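# Move bottle M9 from refrigerator bin to bench, shut door

## Task

Look at the four bottles in the refrigerator's bin. If one carries the lettering M9, lift it out, set it upright on the bench, keep the other three upright inside the refrigerator, and close the refrigerator door. If no bottle is marked M9, leave all four inside, close the door, and press the CALL key on the operator panel far enough that it latches down.

## Robot and tools

ROBOT. There are two arms, left_arm and right_arm. Each rides its own carriage on one shared floor track that runs along y at x = 0. left_rail carries left_arm and is always the one further toward +y; right_rail carries right_arm. Each arm's base sits at x = 0, y = its carriage's position_m, z = 0.04 m, facing +x. The left gripper has rigid fingers. The right gripper's fingers can fold: a part held in the outer quarter of the pads, near the fingertips, is held normally, but one held deeper can be pulled toward the palm, gripped loosely or too hard, or dropped. A right fingertip pushed against a surface folds easily and may hide the contact.

FRAMES. Result positions use a scene frame fixed to the table: table top at z = 0, +z up, +x the direction the arms face, +y to the arms' left, y = 0 at the track's middle. The table starts at x = 0.17 m. Gripper offsets, however, are in each gripper's own axes: its fingers point along its +z, and they open and close along its y.

execute_actions. Argument actions: a list run in order; cameras: a list of names, ["all"], or [] (images come back only if asked or if actions is empty). Each action may hold:
- rows: up to 15 rows, one per control step (1/30 s). Each row is a single list of 18 numbers in [-1, 1]: left dx, dy, dz, rx, ry, rz, left position, force_limit, speed, then the same nine for the right. The six pose numbers are offsets from that arm's Hand target as it was when the action began, in that Hand target's axes; every row counts from that same start, and a new action counts from the new Hand target, so repeating an offset moves further. Scale: 1.0 is 0.6 m or 180 degrees; rx, ry, rz form one rotation vector. Send six zeros to hold an arm at its Hand target. Ramp offsets up gradually (about 0.01 per row is 0.18 m/s) to avoid jerks.
- steps: 1 to 450 control steps, default 15, at least the number of rows. After the last row, arms keep heading for that row's target.
- left_rail / right_rail: position_m is an absolute place on the track in metres (left -0.8 to 1.5, right -1.5 to 0.8); speed_m_s 0.01 to 1; acceleration_factor 0.1 to 1 (acceleration is 1.6 m/s2 times it); or {"stop": true}. A bad value rejects the whole call.
- until: ends the action early when rail conditions hold, e.g. {"right_rail": {"position_status": ["!=", "moving"]}}, or {"all": {"status": "ended"}}.

GRIPPER NUMBERS. position: +1 fully open (140 mm), about -0.8 pads touch, -1 closes until blocked. force_limit -1 to +1 sets grip force (about 14 N to 58 N with slow closing); speed -1 to +1 sets finger speed (about 30 to 250 mm/s) and faster closing grips harder. Both start at +1. Re-send an arm's last three gripper numbers to leave it unchanged, since 0 is a real command. To tighten, raise force_limit and change position slightly, e.g. -1 to -0.98.

move. target: one 18-number row or a list of up to 15 rows, same layout and scale as rows, all offsets counted from the Hand targets at the start of the move. speed: path top speed in m/s, 0.002 to 3.6, default 0.25 (one value or one per target). blend: corner rounding in metres for a list. stop_force: 3 to 120 N, ends an arm's path on contact; not reliable while the gripper rotates; leave it out when backing away from a contact. zero: true re-zeroes force before the move. blocking: false returns early (not allowed with stop_force). Paths are straight and do not avoid obstacles or the other arm; avoid paths close past an arm's own base. The result adds a move: line such as done, off_target, held, moving or fault, plus limits.

OTHER TOOLS. wait(seconds 0 to 10) lets time pass. stop brakes a running move. zoom_image(camera, region [x0, y0, x1, y1] in pixels, at most 504 by 504) enlarges part of the newest image. zero_wrist_force(arm: left_arm or right_arm). finished_scene(scene 1) ends the scene for good. Cameras: cam_high, cam_low, cam_bench_left, cam_bench_mid, cam_bench_right, cam_left_wrist, cam_right_wrist, each 672x504.

DRIVING. Send position_m, then an action with until position_status != moving. Let the carriage arrive before aiming an arm at a scene point. Keep carriages at least 0.78 m apart.

RESULTS. end_effector_position (m), end_effector_quat_wxyz and velocities are in the scene frame; the position is the point between closed pads. Hand target is where the next offsets start. Tool commands shows current gripper commands. object_status: 0 moving, 1 blocked while opening, 2 blocked while closing (a grip), 3 reached the commanded position or pads met. position_measured is in counts: 3 open, about 75 = 100 mm, 139 = 60 mm, 200 = 20 mm, 230 pads together. Joint positions list rail (m) then six joints (rad); torques follow in the same order. Wrist force/torque are in the gripper's axes. Rail position_status: moving, done, contact_stop, time_out, stopped, stopped_with_arm, stopped_for_other_arm, stopped_for_other_carriage; position_answer taken or not_taken. MOTOR HOT warns of overheating.

AVOID. Nothing may fall off the table or be set on the track or the metal strip beside it. Do not drop parts, release them while moving, or hit fixed objects, the door, or the other arm; contact between the arms can end the scene. Outside force near 150 N, or torque at a joint limit (130 N m for the big joints, 24.3 N m for the wrists), halts that arm for 10 s. Arms are stiff, so aiming even slightly past a firm surface can fault. Avoid holding heavy loads far out, twisting stiff things, or pushing at unreachable poses, which heats motors.

Each tool is called after "Call:" by a JSON object that holds its "name" and its "arguments".

## Session

Call:
{"name": "execute_actions", "arguments": {"actions": []}}

Scene clock: 0.00 s.
left_arm: end_effector_position=(+0.3456, +1.3675, +0.5800) position_measured=3 object_status=3 end_effector_quat_wxyz=(+0.000, +0.000, +1.000, +0.000) | right_arm: end_effector_position=(+0.3456, -1.3090, +0.5800) position_measured=3 object_status=3 end_effector_quat_wxyz=(+0.000, +0.000, +1.000, +0.000)
Joint positions: left_arm=[1.34 -0.316 -1.725 0.971 -0.816 -1.571 -0.316] | right_arm=[-1.336 -0.316 -1.725 0.971 -0.816 -1.571 -0.316]
Joint velocities: within noise
Joint torques (N m): no reading
Wrist force (N): no reading
Wrist torque (N m): no reading
Wrist force, peak (N): no reading
Hand target: left_arm +0.3456, +1.3675, +0.5800; +0.000, +0.000, +1.000, +0.000 | right_arm +0.3456, -1.3090, +0.5800; +0.000, +0.000, +1.000, +0.000
Tool commands: left_gripper/position=+1.0 left_gripper/force_limit=+1.0 left_gripper/speed=+1.0 right_gripper/position=+1.0 right_gripper/force_limit=+1.0 right_gripper/speed=+1.0
left_rail: position_m=1.340 position_status=done
right_rail: position_m=-1.336 position_status=done

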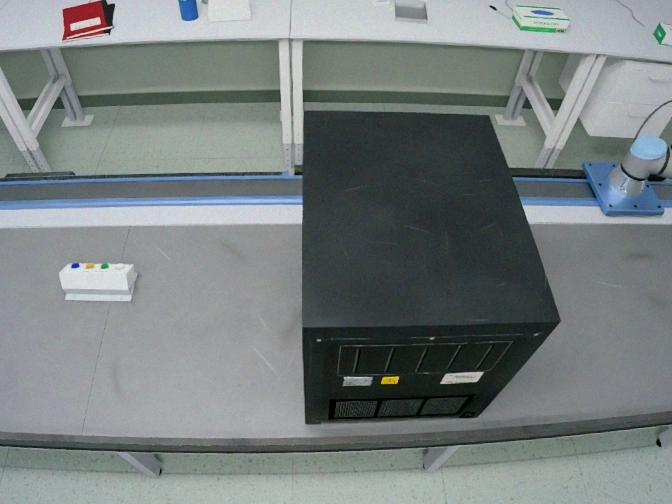

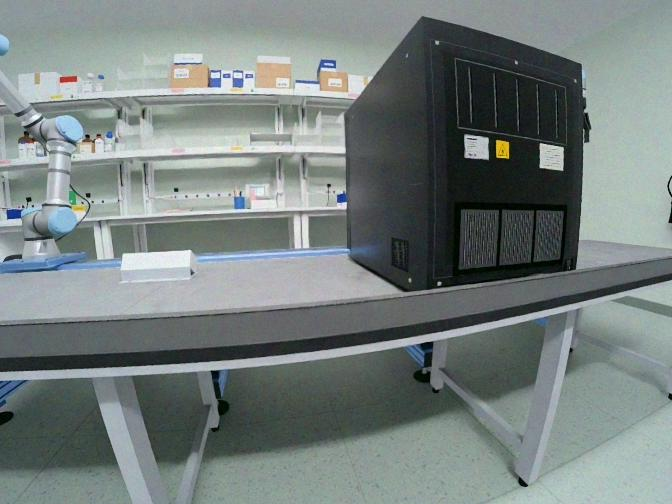

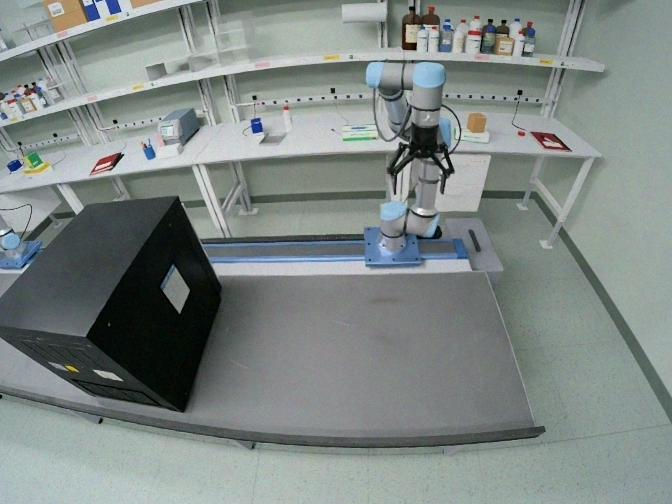

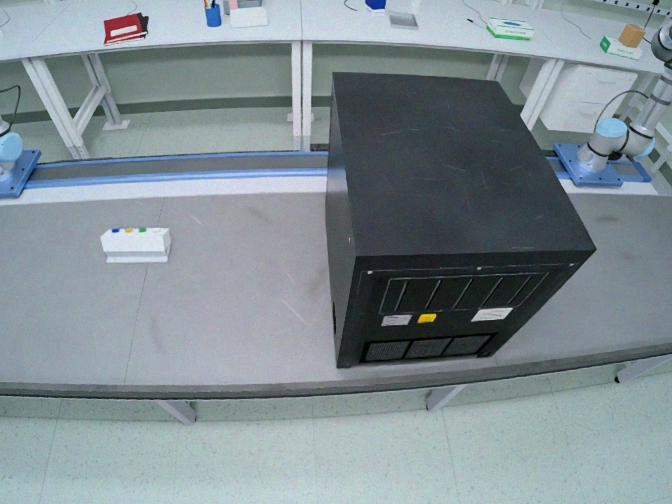

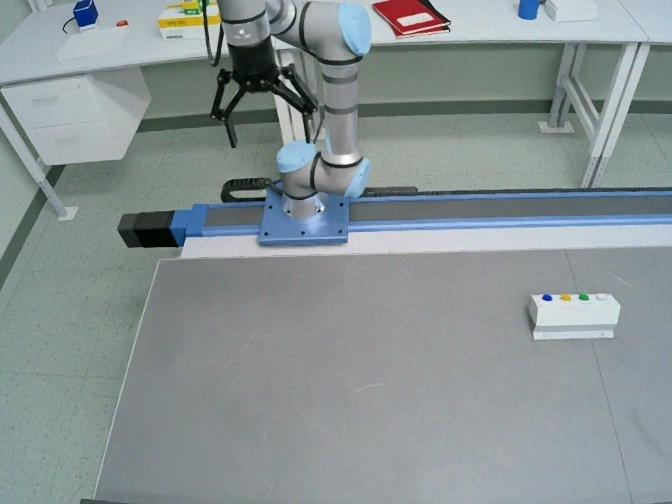

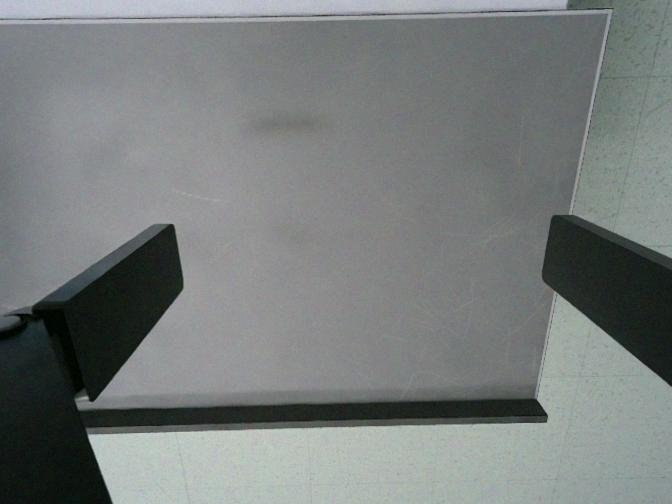

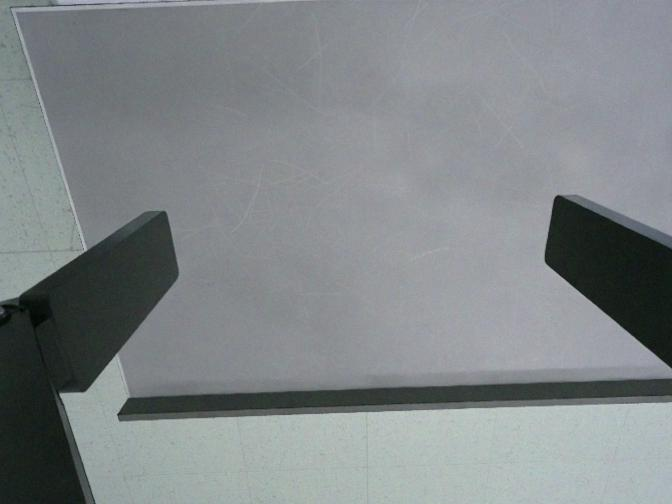

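Call:
{"name": "zoom_image", "arguments": {"camera": "cam_bench_left", "region": [120, 230, 260, 350]}}

Call:
{"name": "zoom_image", "arguments": {"camera": "cam_bench_right", "region": [500, 260, 660, 370]}}

Call:
{"name": "zoom_image", "arguments": {"camera": "cam_low", "region": [340, 10, 672, 300]}}

Call:
{"name": "zoom_image", "arguments": {"camera": "cam_bench_mid", "region": [80, 200, 200, 290]}}

Scaled by 3.600 from the camera's 672x504 image, which has a finer 960x720 frame.

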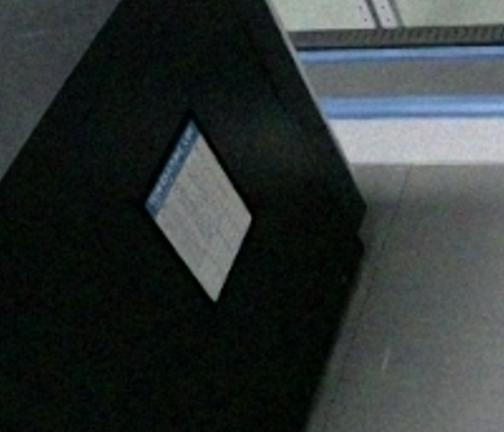

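Scaled by 3.150 from the camera's 672x504 image, which has a finer 960x720 frame.

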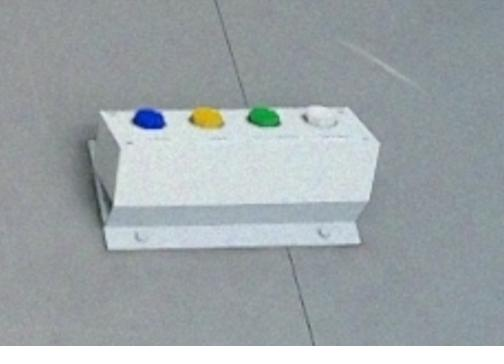

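Scaled by 1.518 from the camera's 672x504 image, which has a finer 960x720 frame.

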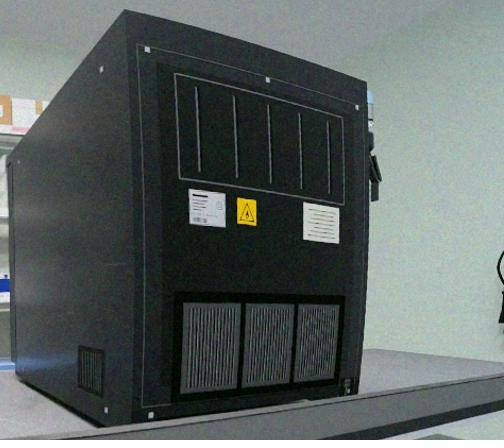

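Scaled by 4.200 from the camera's 672x504 image, which has a finer 960x720 frame.

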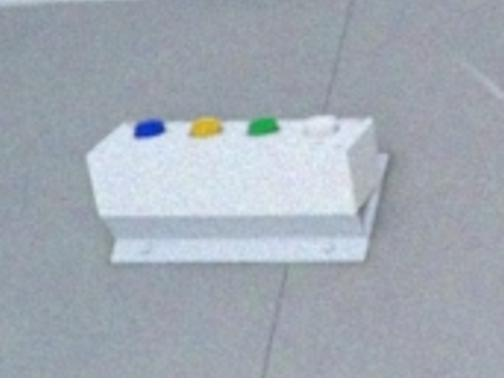

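Call:
{"name": "move", "arguments": {"target": [[0.1363,-0.4207,0,0,0,0.25,1,1,1,0,0,0,0,0,0,1,1,1],[0.5302,-0.6218,0,0,0,0.5,1,1,1,0,0,0,0,0,0,1,1,1],[0.9508,-0.4855,0,0,0,0.75,1,1,1,0,0,0,0,0,0,1,1,1]], "blend": 0.05, "speed": 0.4, "cameras": ["cam_left_wrist", "cam_bench_left"]}}

Scene clock: 163.23 s.
left_arm: end_effector_position=(-0.2248, +1.0762, +0.5800) position_measured=3 object_status=3 end_effector_quat_wxyz=(+0.000, +0.924, +0.383, +0.000) | right_arm: end_effector_position=(+0.3456, -1.3090, +0.5800) position_measured=3 object_status=3 end_effector_quat_wxyz=(+0.000, +0.000, +1.000, +0.000)
Joint positions: left_arm=[1.34 -2.671 -1.725 0.97 -0.816 -1.571 -0.315] | right_arm=[-1.336 -0.316 -1.725 0.971 -0.816 -1.571 -0.316]
Joint torques (N m): left_arm=[-6.89 -2.66 -26.66 -1.36 1.61 1.64] | right_arm=[1.43 -13.1 -19.15 -2.65 -0.1 -0.05]
Wrist force (N): left_arm=[0.1 0.0 0.0] | right_arm=[-0.2 0.3 0.1]
Wrist torque (N m): left_arm=[0.01 -0.02 -0.06] | right_arm=[0.06 0.03 0.00]
Wrist force, peak (N): left_arm=[-0.8 -2.0 -0.2] | right_arm=[-0.1 0.8 0.1]
Hand target: left_arm -0.2249, +1.0762, +0.5800; +0.000, +0.924, +0.383, +0.000 | right_arm +0.3456, -1.3090, +0.5800; +0.000, +0.000, +1.000, +0.000
Off the commanded pose: left_arm 0.000 m, 0 deg | right_arm 0.000 m, 0 deg.
left_rail: position_m=1.340 position_status=done
right_rail: position_m=-1.336 position_status=done
move: done
Images, in order (width x height): cam_bench_left 672x504, cam_left_wrist 672x504.

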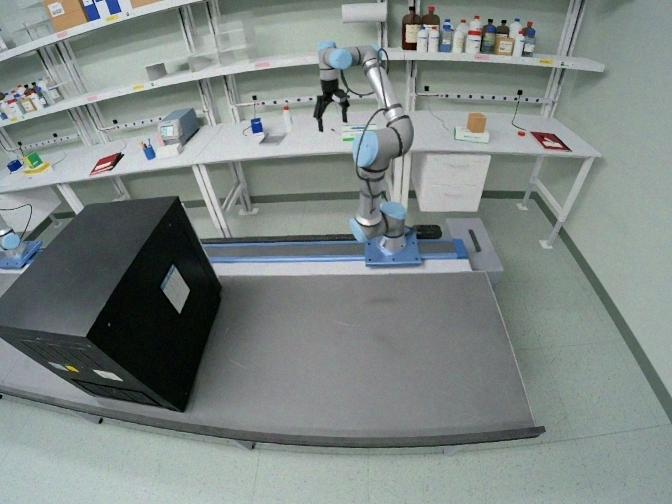

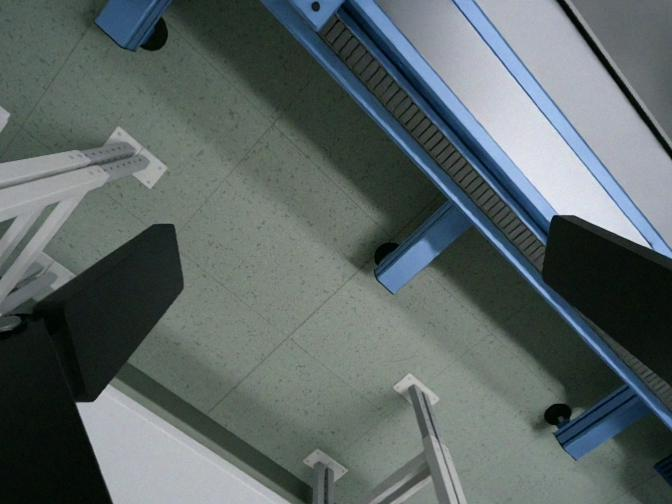

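Call:
{"name": "move", "arguments": {"target": [0.03,-0.2775,0.1333,-0.1631,0.3938,0.2126,1,1,1,0,0,0,0,0,0,1,1,1], "speed": 0.4, "cameras": ["cam_left_wrist", "cam_bench_left"]}}

Scene clock: 191.57 s.
left_arm: end_effector_position=(-0.3299, +1.2066, +0.5001) position_measured=3 object_status=3 end_effector_quat_wxyz=(+0.000, +0.793, +0.000, +0.609) | right_arm: end_effector_position=(+0.3456, -1.3090, +0.5800) position_measured=3 object_status=3 end_effector_quat_wxyz=(+0.000, +0.000, +1.000, +0.000)
Joint positions: left_arm=[1.34 -3.141 -0.998 0.694 0.042 -1.57 0] | right_arm=[-1.336 -0.316 -1.725 0.971 -0.816 -1.571 -0.316]
Joint torques (N m): left_arm=[-8.44 -30.94 -11.87 3.25 1.64 1.66] | right_arm=[1.54 -12.97 -17.49 -2.55 0.02 -0.48]
Wrist force (N): left_arm=[0.6 0.6 2.5] | right_arm=[-0.2 0.2 -0.1]
Wrist torque (N m): left_arm=[0.17 -0.04 -0.15] | right_arm=[0.04 0.04 -0.01]
Wrist force, peak (N): left_arm=[0.7 0.5 2.8] | right_arm=[0.2 0.6 0.0]
Hand target: left_arm -0.3299, +1.2067, +0.5000; +0.000, +0.793, +0.000, +0.609 | right_arm +0.3456, -1.3090, +0.5800; +0.000, +0.000, +1.000, +0.000
Off the commanded pose: left_arm 0.000 m, 0 deg | right_arm 0.000 m, 0 deg.
left_rail: position_m=1.340 position_status=done
right_rail: position_m=-1.336 position_status=done
move: done
Images, in order (width x height): cam_bench_left 672x504, cam_left_wrist 672x504.

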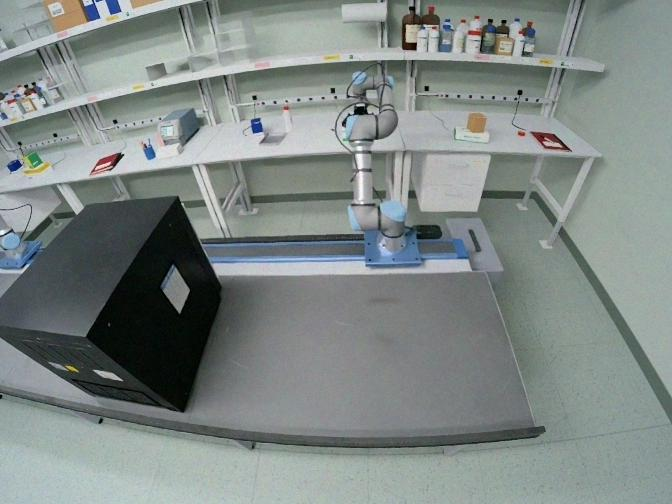

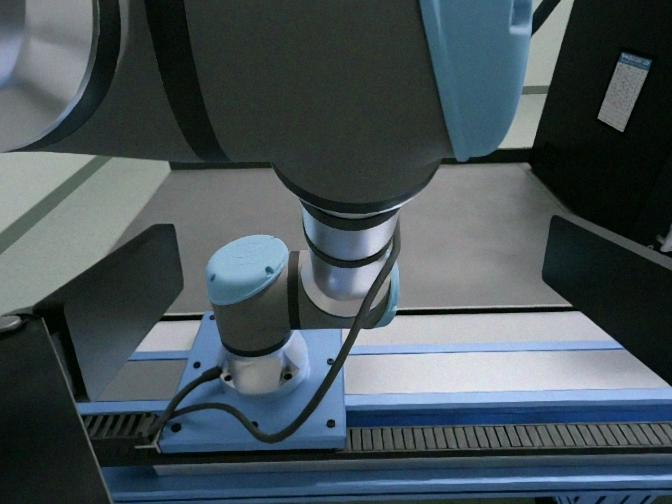

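Call:
{"name": "execute_actions", "arguments": {"actions": [{"left_rail": {"position_m": 0.95, "acceleration_factor": 0.6}, "steps": 150, "until": {"left_rail": {"position_status": ["!=", "moving"]}}}]}}

Call:
{"name": "move", "arguments": {"target": [0.0345,0.3283,0.1288,-0.1449,0,0.0388,1,1,1,0,0,0,0,0,0,1,1,1], "speed": 0.4, "cameras": ["cam_left_wrist", "cam_bench_left"]}}

Scene clock: 210.63 s.
left_arm: end_effector_position=(-0.3299, +0.8164, +0.5000) position_measured=3 object_status=3 end_effector_quat_wxyz=(+0.000, +0.793, +0.000, +0.609) | right_arm: end_effector_position=(+0.3456, -1.3090, +0.5800) position_measured=3 object_status=3 end_effector_quat_wxyz=(+0.000, +0.000, +1.000, +0.000)
Joint positions: left_arm=[0.95 -3.141 -0.998 0.694 0.042 -1.57 0] | right_arm=[-1.336 -0.316 -1.725 0.971 -0.816 -1.571 -0.316]
Joint torques (N m): left_arm=[-7.33 -31.97 -11.57 2.14 -1.19 1.41] | right_arm=[1.77 -12.71 -17.38 -2.45 0.17 -0.61]
Wrist force (N): left_arm=[0.4 0.6 2.5] | right_arm=[0.0 0.1 0.2]
Wrist torque (N m): left_arm=[0.18 0.01 -0.14] | right_arm=[0.03 -0.01 0.00]
Wrist force, peak (N): left_arm=[0.5 2.3 2.8] | right_arm=[-0.4 0.5 -0.2]
Hand target: left_arm -0.3299, +0.8164, +0.5000; +0.000, +0.793, +0.000, +0.609 | right_arm +0.3456, -1.3090, +0.5800; +0.000, +0.000, +1.000, +0.000
Tool commands: left_gripper/position=+1.0 left_gripper/force_limit=+1.0 left_gripper/speed=+1.0 right_gripper/position=+1.0 right_gripper/force_limit=+1.0 right_gripper/speed=+1.0
Off the commanded pose: left_arm 0.000 m, 0 deg | right_arm 0.000 m, 0 deg.
left_rail: position_m=0.950 position_status=done
right_rail: position_m=-1.336 position_status=done

Scene clock: 211.93 s.
left_arm: end_effector_position=(-0.2499, +0.6195, +0.5000) position_measured=3 object_status=3 end_effector_quat_wxyz=(+0.142, +0.771, -0.185, +0.592) | right_arm: end_effector_position=(+0.3456, -1.3090, +0.5800) position_measured=3 object_status=3 end_effector_quat_wxyz=(+0.000, +0.000, +1.000, +0.000)
Joint positions: left_arm=[0.95 -3.026 -1.286 1.12 -0.145 -1.007 0.17] | right_arm=[-1.336 -0.316 -1.725 0.971 -0.816 -1.571 -0.316]
Joint torques (N m): left_arm=[6.96 -45.86 -12.32 -0.7 1.83 1.7] | right_arm=[1.97 -14.14 -18.18 -2.67 0.18 -0.55]
Wrist force (N): left_arm=[0.7 0.6 2.5] | right_arm=[-0.1 -0.1 0.2]
Wrist torque (N m): left_arm=[0.17 -0.06 -0.15] | right_arm=[-0.02 0.01 -0.01]
Wrist force, peak (N): left_arm=[1.0 1.2 4.2] | right_arm=[-0.3 0.4 0.3]
Hand target: left_arm -0.2499, +0.6194, +0.5000; +0.142, +0.771, -0.185, +0.592 | right_arm +0.3456, -1.3090, +0.5800; +0.000, +0.000, +1.000, +0.000
Off the commanded pose: left_arm 0.000 m, 0 deg | right_arm 0.000 m, 0 deg.
left_rail: position_m=0.950 position_status=done
right_rail: position_m=-1.336 position_status=done
move: done
Images, in order (width x height): cam_bench_left 672x504, cam_left_wrist 672x504.

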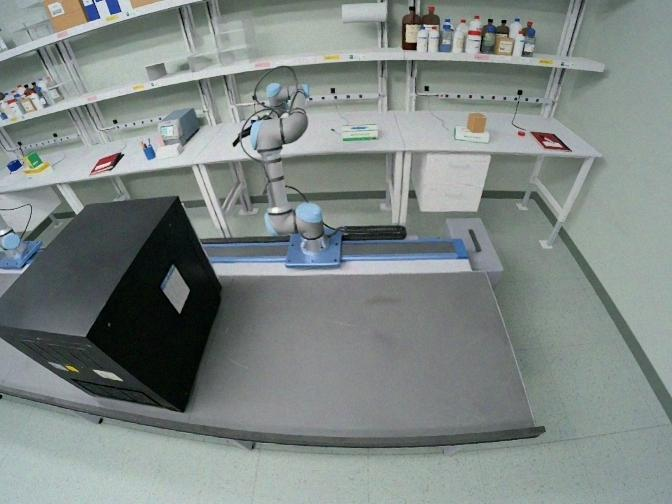

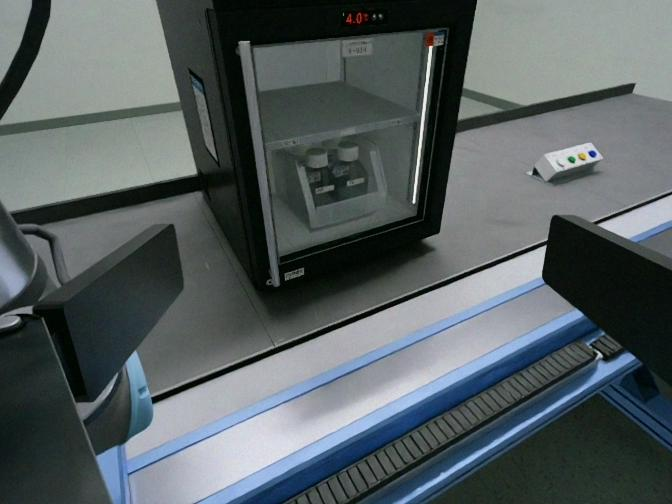

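Glass door. Zoom in.

Call:
{"name": "zoom_image", "arguments": {"camera": "cam_left_wrist", "region": [200, 0, 480, 300]}}

Call:
{"name": "zoom_image", "arguments": {"camera": "cam_left_wrist", "region": [280, 120, 400, 240]}}

Call:
{"name": "zoom_image", "arguments": {"camera": "cam_left_wrist", "region": [510, 120, 630, 200]}}

Scaled by 1.680 from the camera's 672x504 image, which has a finer 960x720 frame.

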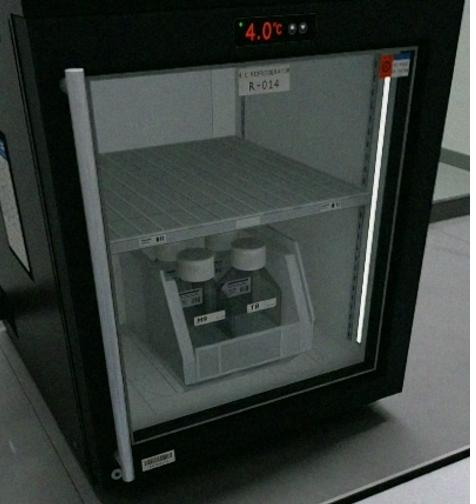

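Scaled by 4.200 from the camera's 672x504 image, which has a finer 960x720 frame.

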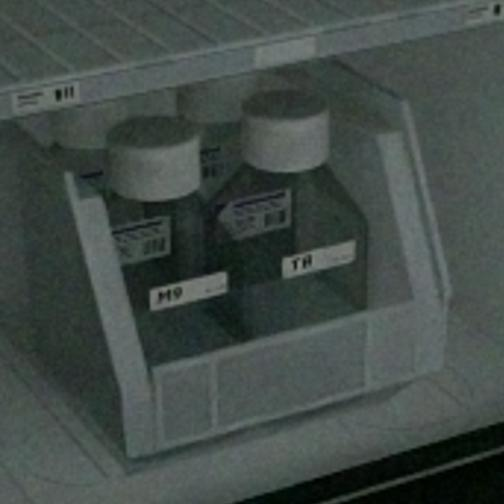

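Scaled by 4.200 from the camera's 672x504 image, which has a finer 960x720 frame.

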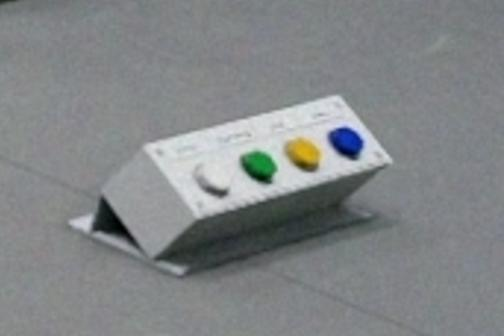

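Call:
{"name": "move", "arguments": {"target": [-0.1463,-0.026,0.5475,0,0,0,1,1,1,0,0,0,0,0,0,1,1,1], "speed": 0.3, "cameras": ["cam_left_wrist"]}}

Call:
{"name": "zoom_image", "arguments": {"camera": "cam_left_wrist", "region": [240, 80, 460, 260]}}

Scene clock: 344.50 s.
left_arm: end_effector_position=(+0.0197, +0.4996, +0.3302) position_measured=3 object_status=3 end_effector_quat_wxyz=(+0.142, +0.771, -0.185, +0.592) | right_arm: end_effector_position=(+0.3456, -1.3090, +0.5800) position_measured=3 object_status=3 end_effector_quat_wxyz=(+0.000, +0.000, +1.000, +0.000)
Joint positions: left_arm=[0.95 -2.579 -1.665 1.994 -0.811 -0.592 0.41] | right_arm=[-1.336 -0.316 -1.725 0.971 -0.816 -1.571 -0.316]
Joint torques (N m): left_arm=[7.15 -30.36 -12.03 -1.82 2.64 1.58] | right_arm=[1.09 -13.53 -16.44 -2.57 0.34 -0.93]
Wrist force (N): left_arm=[0.8 0.4 2.5] | right_arm=[-0.2 0.1 0.2]
Wrist torque (N m): left_arm=[0.13 -0.05 -0.16] | right_arm=[0.02 0.03 0.00]
Wrist force, peak (N): left_arm=[-0.3 0.3 4.3] | right_arm=[0.1 0.7 0.0]
Hand target: left_arm +0.0197, +0.4996, +0.3302; +0.142, +0.771, -0.185, +0.592 | right_arm +0.3456, -1.3090, +0.5800; +0.000, +0.000, +1.000, +0.000
Off the commanded pose: left_arm 0.000 m, 0 deg | right_arm 0.000 m, 0 deg.
left_rail: position_m=0.950 position_status=done
right_rail: position_m=-1.336 position_status=done
move: done
Images, in order (width x height): cam_left_wrist 672x504.

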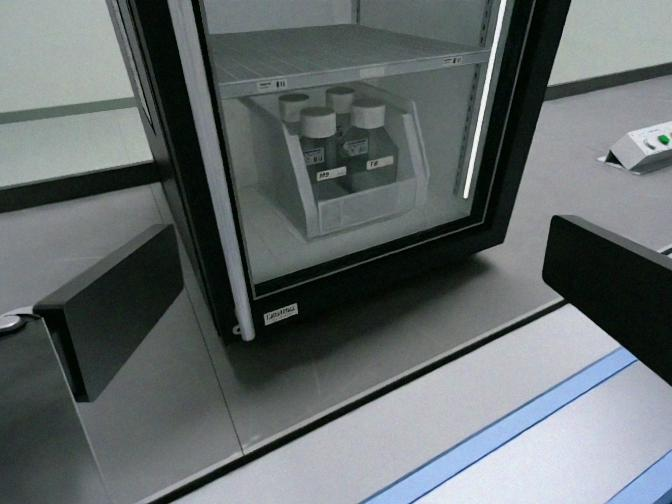

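Scaled by 2.291 from the camera's 672x504 image, which has a finer 960x720 frame.

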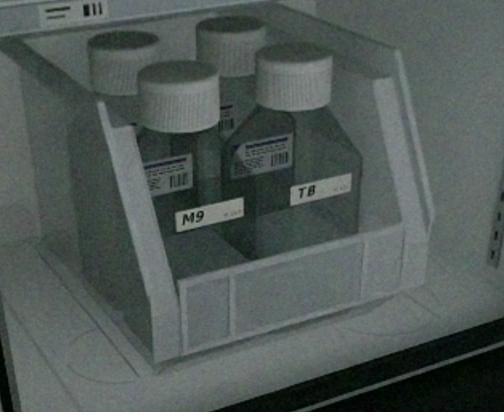

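Call:
{"name": "zoom_image", "arguments": {"camera": "cam_left_wrist", "region": [290, 150, 400, 200]}}

Call:
{"name": "zoom_image", "arguments": {"camera": "cam_left_wrist", "region": [160, 0, 330, 350]}}

Scaled by 4.582 from the camera's 672x504 image, which has a finer 960x720 frame.

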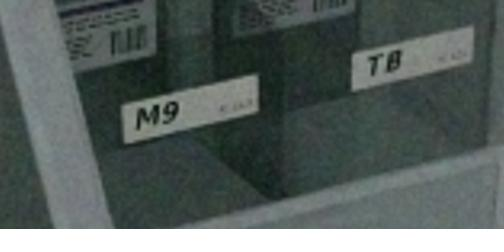

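Scaled by 1.440 from the camera's 672x504 image, which has a finer 960x720 frame.

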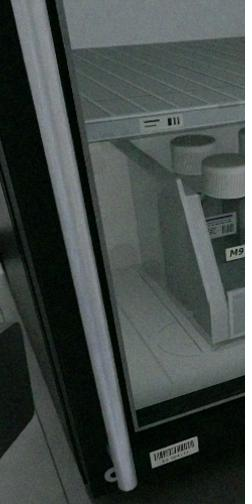

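Call:
{"name": "zoom_image", "arguments": {"camera": "cam_left_wrist", "region": [200, 270, 310, 360]}}

Call:
{"name": "zoom_image", "arguments": {"camera": "cam_left_wrist", "region": [60, 0, 260, 120]}}

Scaled by 4.582 from the camera's 672x504 image, which has a finer 960x720 frame.

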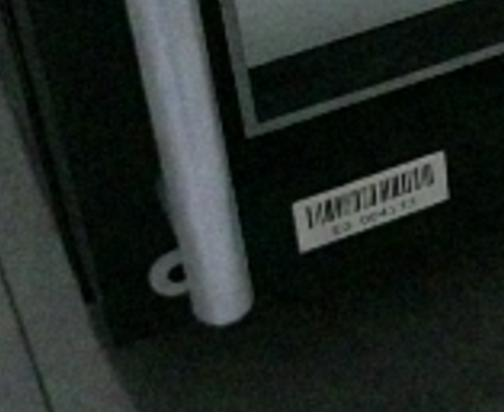

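Scaled by 2.520 from the camera's 672x504 image, which has a finer 960x720 frame.

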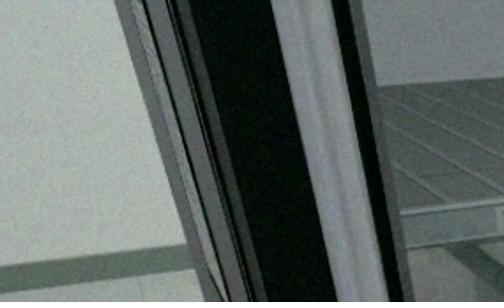

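Call:
{"name": "execute_actions", "arguments": {"actions": [{"left_rail": {"position_m": 1.05}, "steps": 90, "until": {"left_rail": {"position_status": ["!=", "moving"]}}}]}}

Call:
{"name": "move", "arguments": {"target": [0.0165,0.0523,0.256,0.0388,0.0828,-0.0051,0.2,0,0,0,0,0,0,0,0,1,1,1], "speed": 0.25, "cameras": ["cam_left_wrist"]}}

Scene clock: 454.20 s.
left_arm: end_effector_position=(+0.0197, +0.5995, +0.3302) position_measured=3 object_status=3 end_effector_quat_wxyz=(+0.142, +0.771, -0.185, +0.592) | right_arm: end_effector_position=(+0.3456, -1.3090, +0.5800) position_measured=3 object_status=3 end_effector_quat_wxyz=(+0.000, +0.000, +1.000, +0.000)
Joint positions: left_arm=[1.05 -2.579 -1.665 1.994 -0.811 -0.592 0.41] | right_arm=[-1.336 -0.316 -1.725 0.971 -0.816 -1.571 -0.316]
Joint torques (N m): left_arm=[3.47 -24.77 -14.69 0.8 0.12 1.7] | right_arm=[1.08 -14.09 -16.79 -2.54 0.27 -1.04]
Wrist force (N): left_arm=[0.7 0.3 2.6] | right_arm=[-0.3 0.2 -0.1]
Wrist torque (N m): left_arm=[0.12 -0.04 -0.16] | right_arm=[0.05 0.04 -0.01]
Wrist force, peak (N): left_arm=[1.0 2.8 3.4] | right_arm=[0.3 0.6 -0.2]
Hand target: left_arm +0.0197, +0.5996, +0.3302; +0.142, +0.771, -0.185, +0.592 | right_arm +0.3456, -1.3090, +0.5800; +0.000, +0.000, +1.000, +0.000
Tool commands: left_gripper/position=+1.0 left_gripper/force_limit=+1.0 left_gripper/speed=+1.0 right_gripper/position=+1.0 right_gripper/force_limit=+1.0 right_gripper/speed=+1.0
Off the commanded pose: left_arm 0.000 m, 0 deg | right_arm 0.000 m, 0 deg.
left_rail: position_m=1.050 position_status=done
right_rail: position_m=-1.336 position_status=done

Scene clock: 455.67 s.
left_arm: end_effector_position=(+0.1399, +0.5031, +0.3000) position_measured=104 object_status=3 end_effector_quat_wxyz=(+0.123, +0.697, -0.123, +0.696) | right_arm: end_effector_position=(+0.3456, -1.3090, +0.5800) position_measured=3 object_status=3 end_effector_quat_wxyz=(+0.000, +0.000, +1.000, +0.000)
Joint positions: left_arm=[1.05 -2.194 -1.295 1.864 -0.574 -0.274 0.005] | right_arm=[-1.336 -0.316 -1.725 0.971 -0.816 -1.571 -0.316]
Joint torques (N m): left_arm=[7.35 -17.71 -26.17 2.5 1.33 -1.04] | right_arm=[0.83 -14.39 -16.61 -2.47 0.35 -1.07]
Wrist force (N): left_arm=[0.0 0.8 3.3] | right_arm=[0.1 0.1 0.0]
Wrist torque (N m): left_arm=[0.24 -0.02 0.00] | right_arm=[0.03 -0.02 -0.01]
Wrist force, peak (N): left_arm=[-0.9 1.4 4.9] | right_arm=[0.1 0.6 -0.1]
Hand target: left_arm +0.1399, +0.5031, +0.3000; +0.123, +0.697, -0.123, +0.696 | right_arm +0.3456, -1.3090, +0.5800; +0.000, +0.000, +1.000, +0.000
Off the commanded pose: left_arm 0.000 m, 0 deg | right_arm 0.000 m, 0 deg.
left_rail: position_m=1.050 position_status=done
right_rail: position_m=-1.336 position_status=done
move: done
Images, in order (width x height): cam_left_wrist 672x504.

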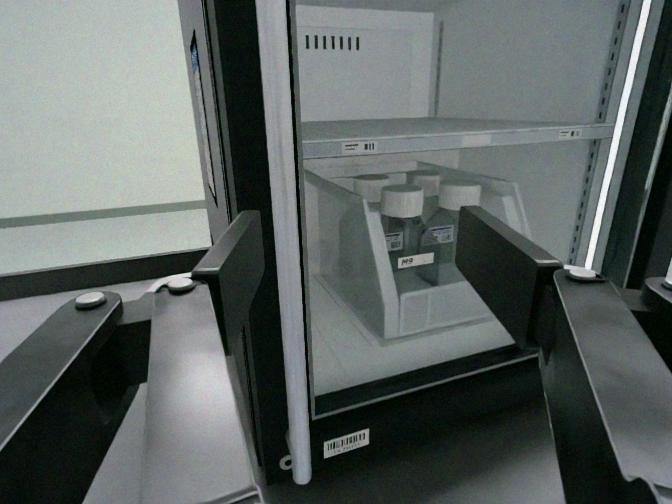

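Call:
{"name": "move", "arguments": {"target": [0,-0.0725,0.073,0,0,0,0.2,0,0,0,0,0,0,0,0,1,1,1], "speed": 0.2, "cameras": ["cam_left_wrist"]}}

Scene clock: 490.13 s.
left_arm: end_effector_position=(+0.1959, +0.5289, +0.3000) position_measured=104 object_status=3 end_effector_quat_wxyz=(+0.123, +0.697, -0.123, +0.696) | right_arm: end_effector_position=(+0.3456, -1.3090, +0.5800) position_measured=3 object_status=3 end_effector_quat_wxyz=(+0.000, +0.000, +1.000, +0.000)
Joint positions: left_arm=[1.05 -2.118 -1.384 1.979 -0.602 -0.198 0.006] | right_arm=[-1.336 -0.316 -1.725 0.971 -0.816 -1.571 -0.316]
Joint torques (N m): left_arm=[7.28 -38.3 -9.62 -1.21 1.66 1.86] | right_arm=[1.6 -15.99 -17.45 -2.51 0.55 -1.25]
Wrist force (N): left_arm=[0.0 0.6 3.2] | right_arm=[-0.2 0.0 -0.1]
Wrist torque (N m): left_arm=[0.20 0.01 -0.15] | right_arm=[0.00 0.03 -0.01]
Wrist force, peak (N): left_arm=[0.0 -0.2 4.1] | right_arm=[-0.7 0.6 -0.1]
Hand target: left_arm +0.1959, +0.5290, +0.3000; +0.123, +0.697, -0.123, +0.696 | right_arm +0.3456, -1.3090, +0.5800; +0.000, +0.000, +1.000, +0.000
Off the commanded pose: left_arm 0.000 m, 0 deg | right_arm 0.000 m, 0 deg.
left_rail: position_m=1.050 position_status=done
right_rail: position_m=-1.336 position_status=done
move: done
Images, in order (width x height): cam_left_wrist 672x504.

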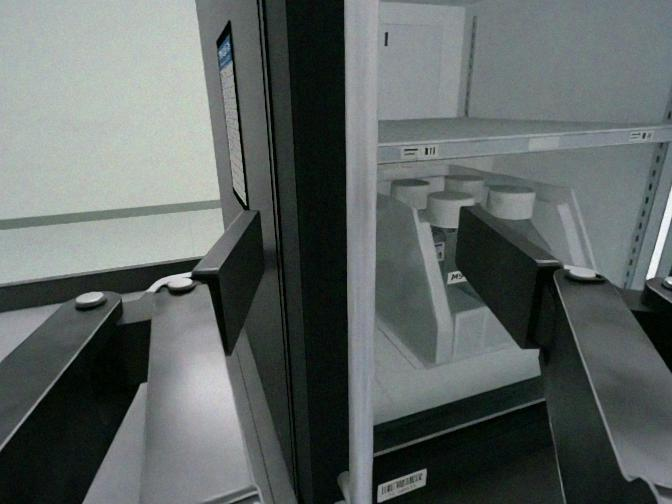

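Call:
{"name": "move", "arguments": {"target": [0,0,0.0867,0,0,0,0.2,0,0,0,0,0,0,0,0,1,1,1], "speed": 0.12, "stop_force": 20}}

Call:
{"name": "execute_actions", "arguments": {"actions": [{"rows": [[0,0,0,0,0,0,-1,0.3,-1,0,0,0,0,0,0,1,1,1]], "steps": 75}], "cameras": ["cam_left_wrist"]}}

Scene clock: 504.10 s.
left_arm: end_effector_position=(+0.2448, +0.5112, +0.2999) position_measured=104 object_status=3 end_effector_quat_wxyz=(+0.123, +0.697, -0.123, +0.696) | right_arm: end_effector_position=(+0.3456, -1.3090, +0.5800) position_measured=3 object_status=3 end_effector_quat_wxyz=(+0.000, +0.000, +1.000, +0.000)
Joint positions: left_arm=[1.05 -1.992 -1.365 1.956 -0.609 -0.072 0.018] | right_arm=[-1.336 -0.316 -1.725 0.971 -0.816 -1.571 -0.316]
Joint torques (N m): left_arm=[7.81 -37.92 -9.17 -1.26 1.69 1.64] | right_arm=[1.49 -14.72 -15.11 -2.52 0.39 -1.43]
Wrist force (N): left_arm=[0.1 1.0 3.2] | right_arm=[-0.3 0.0 0.3]
Wrist torque (N m): left_arm=[0.28 -0.02 -0.15] | right_arm=[0.00 0.05 -0.01]
Wrist force, peak (N): left_arm=[0.1 0.9 4.1] | right_arm=[-0.3 0.5 -0.1]
Hand target: left_arm +0.2448, +0.5112, +0.2999; +0.123, +0.697, -0.123, +0.696 | right_arm +0.3456, -1.3090, +0.5800; +0.000, +0.000, +1.000, +0.000
Off the commanded pose: left_arm 0.000 m, 0 deg | right_arm 0.000 m, 0 deg.
left_rail: position_m=1.050 position_status=done
right_rail: position_m=-1.336 position_status=done
move: done

Scene clock: 506.80 s.
left_arm: end_effector_position=(+0.2474, +0.5194, +0.2998) position_measured=171 object_status=2 end_effector_quat_wxyz=(+0.113, +0.699, -0.113, +0.697) | right_arm: end_effector_position=(+0.3456, -1.3090, +0.5800) position_measured=3 object_status=3 end_effector_quat_wxyz=(+0.000, +0.000, +1.000, +0.000)
Joint positions: left_arm=[1.05 -1.992 -1.366 1.957 -0.609 -0.1 0.018] | right_arm=[-1.336 -0.316 -1.725 0.971 -0.816 -1.571 -0.316]
Joint torques (N m): left_arm=[-13.76 -32.45 -18.15 -1.12 12.02 -1.35] | right_arm=[1.55 -15.29 -15.93 -2.72 0.41 -1.53]
Wrist force (N): left_arm=[0.6 -28.7 -15.7] | right_arm=[0.3 0.1 -0.1]
Wrist torque (N m): left_arm=[2.60 0.04 -0.12] | right_arm=[0.02 -0.07 -0.01]
Wrist force, peak (N): left_arm=[3.6 -35.4 -24.7] | right_arm=[-0.4 0.3 -0.2]
Hand target: left_arm +0.2448, +0.5112, +0.2999; +0.123, +0.697, -0.123, +0.696 | right_arm +0.3456, -1.3090, +0.5800; +0.000, +0.000, +1.000, +0.000
Off the commanded pose: left_arm 0.009 m, 2 deg | right_arm 0.000 m, 0 deg.
left_rail: position_m=1.050 position_status=done
right_rail: position_m=-1.336 position_status=done
Images, in order (width x height): cam_left_wrist 672x504.

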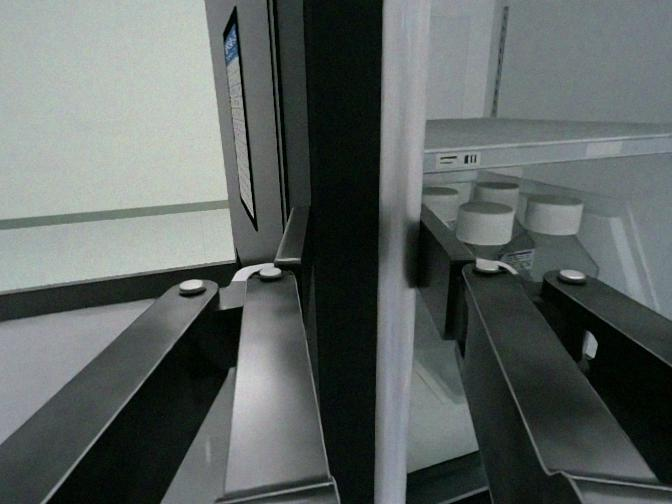

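Call:
{"name": "zoom_image", "arguments": {"camera": "cam_left_wrist", "region": [220, 150, 500, 350]}}

Scaled by 1.800 from the camera's 672x504 image, which has a finer 960x720 frame.

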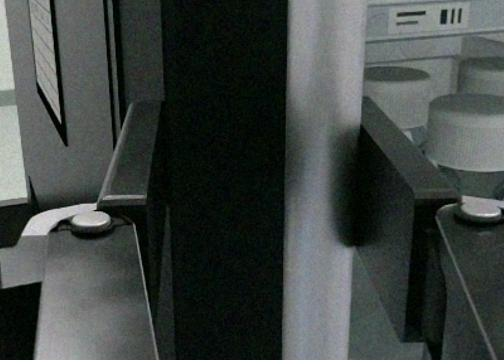

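Call:
{"name": "execute_actions", "arguments": {"actions": [{"rows": [[0,-0.0143,0,0,0,0,-1,0.3,-1,0,0,0,0,0,0,1,1,1]], "steps": 10}, {"rows": [[0,0,0,0,0,0,0.2,0,0,0,0,0,0,0,0,1,1,1]], "steps": 20}]}}

Call:
{"name": "move", "arguments": {"target": [[0,0,-0.1,0,0,0,0.2,0,0,0,0,0,0,0,0,1,1,1],[0,0.0674,-0.0862,0.1111,0,0,0.2,0,0,0,0,0,0,0,0,1,1,1]], "speed": 0.2, "blend": 0.01, "cameras": ["cam_left_wrist"]}}

Scene clock: 587.97 s.
left_arm: end_effector_position=(+0.2477, +0.5193, +0.2999) position_measured=104 object_status=3 end_effector_quat_wxyz=(+0.123, +0.697, -0.123, +0.696) | right_arm: end_effector_position=(+0.3456, -1.3090, +0.5800) position_measured=3 object_status=3 end_effector_quat_wxyz=(+0.000, +0.000, +1.000, +0.000)
Joint positions: left_arm=[1.05 -1.993 -1.384 1.98 -0.613 -0.074 0.018] | right_arm=[-1.336 -0.316 -1.725 0.971 -0.816 -1.571 -0.316]
Joint torques (N m): left_arm=[7.46 -39.92 -9.17 -1.34 -1.5 1.7] | right_arm=[1.4 -15.44 -15.48 -2.78 0.8 -1.8]
Wrist force (N): left_arm=[-0.9 0.9 3.4] | right_arm=[-0.1 0.3 -0.3]
Wrist torque (N m): left_arm=[0.27 0.18 -0.14] | right_arm=[0.06 0.01 -0.01]
Wrist force, peak (N): left_arm=[0.6 -30.9 -17.5] | right_arm=[-0.3 0.4 -0.5]
Hand target: left_arm +0.2477, +0.5193, +0.2999; +0.123, +0.697, -0.123, +0.696 | right_arm +0.3456, -1.3090, +0.5800; +0.000, +0.000, +1.000, +0.000
Off the commanded pose: left_arm 0.000 m, 0 deg | right_arm 0.000 m, 0 deg.
left_rail: position_m=1.050 position_status=done
right_rail: position_m=-1.336 position_status=done

Scene clock: 589.73 s.
left_arm: end_effector_position=(+0.1853, +0.4990, +0.3000) position_measured=104 object_status=3 end_effector_quat_wxyz=(+0.000, +0.708, +0.000, +0.707) | right_arm: end_effector_position=(+0.3456, -1.3090, +0.5800) position_measured=3 object_status=3 end_effector_quat_wxyz=(+0.000, +0.000, +1.000, +0.000)
Joint positions: left_arm=[1.05 -2.033 -1.082 1.553 -0.473 -0.463 0.003] | right_arm=[-1.336 -0.316 -1.725 0.971 -0.816 -1.571 -0.316]
Joint torques (N m): left_arm=[7.35 -27.62 -26.09 2.68 -1.78 -0.99] | right_arm=[1.11 -15.95 -17.02 -2.41 0.96 -1.67]
Wrist force (N): left_arm=[-0.5 0.7 4.0] | right_arm=[-0.1 0.0 0.0]
Wrist torque (N m): left_arm=[0.22 0.11 0.02] | right_arm=[0.00 0.02 -0.01]
Wrist force, peak (N): left_arm=[-0.7 0.8 5.3] | right_arm=[0.1 0.7 -0.2]
Hand target: left_arm +0.1853, +0.4990, +0.3000; +0.000, +0.708, +0.000, +0.707 | right_arm +0.3456, -1.3090, +0.5800; +0.000, +0.000, +1.000, +0.000
Off the commanded pose: left_arm 0.000 m, 0 deg | right_arm 0.000 m, 0 deg.
left_rail: position_m=1.050 position_status=done
right_rail: position_m=-1.336 position_status=done
move: done
Images, in order (width x height): cam_left_wrist 672x504.

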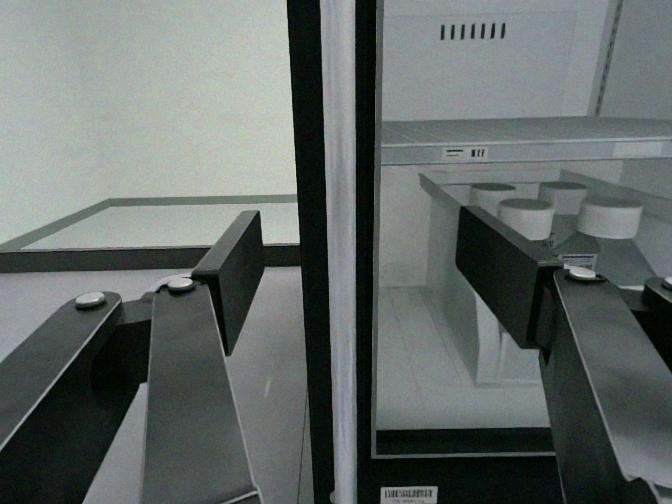

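Call:
{"name": "move", "arguments": {"target": [0,-0.0067,0.0833,0,0,0,0.2,0,0,0,0,0,0,0,0,1,1,1], "speed": 0.15, "cameras": ["cam_left_wrist"]}}

Scene clock: 602.80 s.
left_arm: end_effector_position=(+0.2352, +0.5030, +0.2999) position_measured=104 object_status=3 end_effector_quat_wxyz=(+0.000, +0.708, +0.000, +0.707) | right_arm: end_effector_position=(+0.3456, -1.3090, +0.5800) position_measured=3 object_status=3 end_effector_quat_wxyz=(+0.000, +0.000, +1.000, +0.000)
Joint positions: left_arm=[1.05 -1.952 -1.11 1.596 -0.489 -0.382 0.003] | right_arm=[-1.336 -0.316 -1.725 0.971 -0.816 -1.571 -0.316]
Joint torques (N m): left_arm=[5.94 -50.89 -10.25 -0.56 1.52 1.67] | right_arm=[1.08 -16.82 -14.8 -2.4 0.84 -1.89]
Wrist force (N): left_arm=[-0.6 0.6 3.8] | right_arm=[0.0 0.1 -0.2]
Wrist torque (N m): left_arm=[0.19 0.12 -0.07] | right_arm=[0.01 0.00 0.00]
Wrist force, peak (N): left_arm=[-0.8 0.7 4.8] | right_arm=[-0.3 0.5 -0.5]
Hand target: left_arm +0.2353, +0.5030, +0.2999; +0.000, +0.708, +0.000, +0.707 | right_arm +0.3456, -1.3090, +0.5800; +0.000, +0.000, +1.000, +0.000
Off the commanded pose: left_arm 0.000 m, 0 deg | right_arm 0.000 m, 0 deg.
left_rail: position_m=1.050 position_status=done
right_rail: position_m=-1.336 position_status=done
move: done
Images, in order (width x height): cam_left_wrist 672x504.

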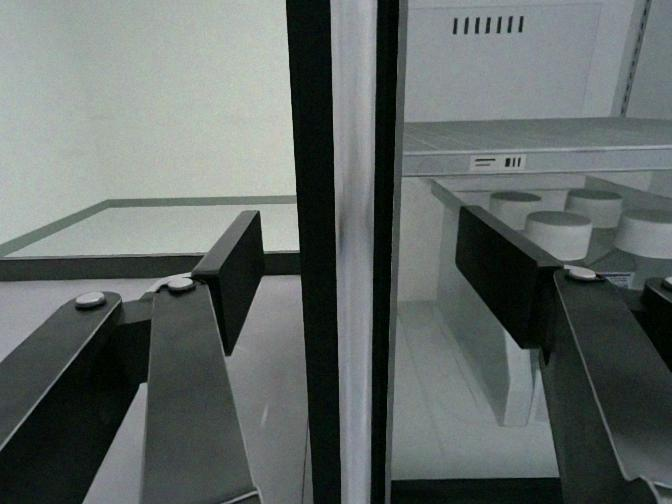

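Call:
{"name": "execute_actions", "arguments": {"actions": [{"rows": [[0,-0.0042,0.004,0,0,0,0.2,0,0,0,0,0,0,0,0,1,1,1]], "steps": 12}, {"rows": [[0,0,0,0,0,0,-1,0.3,-1,0,0,0,0,0,0,1,1,1]], "steps": 90}], "cameras": ["cam_left_wrist"]}}

Scene clock: 614.27 s.
left_arm: end_effector_position=(+0.2377, +0.5055, +0.2999) position_measured=210 object_status=2 end_effector_quat_wxyz=(+0.000, +0.708, +0.000, +0.707) | right_arm: end_effector_position=(+0.3456, -1.3090, +0.5800) position_measured=3 object_status=3 end_effector_quat_wxyz=(+0.000, +0.000, +1.000, +0.000)
Joint positions: left_arm=[1.05 -1.95 -1.116 1.606 -0.493 -0.379 0.004] | right_arm=[-1.336 -0.316 -1.725 0.971 -0.816 -1.571 -0.316]
Joint torques (N m): left_arm=[2.32 -45.12 -25.68 -0.54 5.8 1.68] | right_arm=[1.77 -16.75 -15.03 -2.61 0.94 -1.8]
Wrist force (N): left_arm=[-0.3 -13.1 -6.9] | right_arm=[-0.2 0.4 0.0]
Wrist torque (N m): left_arm=[0.42 0.10 -0.18] | right_arm=[0.07 0.04 0.00]
Wrist force, peak (N): left_arm=[-0.5 -13.1 -7.2] | right_arm=[0.2 0.7 -0.2]
Hand target: left_arm +0.2377, +0.5055, +0.2999; +0.000, +0.708, +0.000, +0.707 | right_arm +0.3456, -1.3090, +0.5800; +0.000, +0.000, +1.000, +0.000
Off the commanded pose: left_arm 0.000 m, 0 deg | right_arm 0.000 m, 0 deg.
left_rail: position_m=1.050 position_status=done
right_rail: position_m=-1.336 position_status=done
Images, in order (width x height): cam_left_wrist 672x504.

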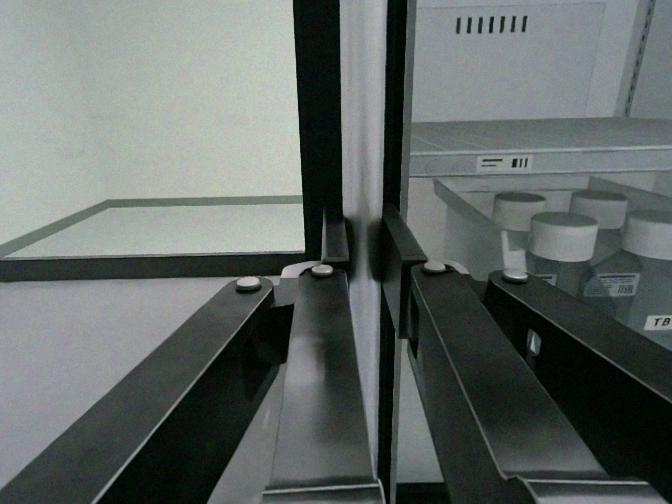

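Call:
{"name": "move", "arguments": {"target": [0,0.0098,-0.0677,0,0,0,-1,0.3,-1,0,0,0,0,0,0,1,1,1], "speed": 0.06, "stop_force": 90, "cameras": ["cam_left_wrist"]}}

Scene clock: 655.07 s.
left_arm: end_effector_position=(+0.1971, +0.4996, +0.3000) position_measured=210 object_status=2 end_effector_quat_wxyz=(+0.000, +0.708, +0.000, +0.707) | right_arm: end_effector_position=(+0.3456, -1.3090, +0.5800) position_measured=3 object_status=3 end_effector_quat_wxyz=(+0.000, +0.000, +1.000, +0.000)
Joint positions: left_arm=[1.05 -2.014 -1.089 1.563 -0.477 -0.444 0.003] | right_arm=[-1.336 -0.316 -1.725 0.971 -0.816 -1.571 -0.316]
Joint torques (N m): left_arm=[-9.18 -26.45 -26.8 2.73 -1.29 -1.11] | right_arm=[1.1 -16.34 -14.82 -2.28 0.8 -1.84]
Wrist force (N): left_arm=[-1.0 1.4 6.8] | right_arm=[0.2 0.1 -0.2]
Wrist torque (N m): left_arm=[0.71 0.09 -0.13] | right_arm=[0.01 -0.06 -0.01]
Wrist force, peak (N): left_arm=[-2.2 -12.6 24.3] | right_arm=[0.4 0.6 0.1]
Hand target: left_arm +0.1971, +0.4996, +0.3000; +0.000, +0.708, +0.000, +0.707 | right_arm +0.3456, -1.3090, +0.5800; +0.000, +0.000, +1.000, +0.000
Off the commanded pose: left_arm 0.000 m, 0 deg | right_arm 0.000 m, 0 deg.
left_rail: position_m=1.050 position_status=done
right_rail: position_m=-1.336 position_status=done
move: done
Images, in order (width x height): cam_left_wrist 672x504.

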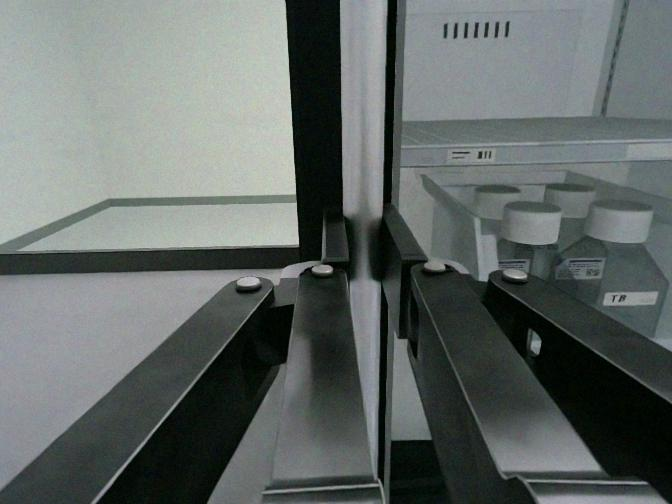

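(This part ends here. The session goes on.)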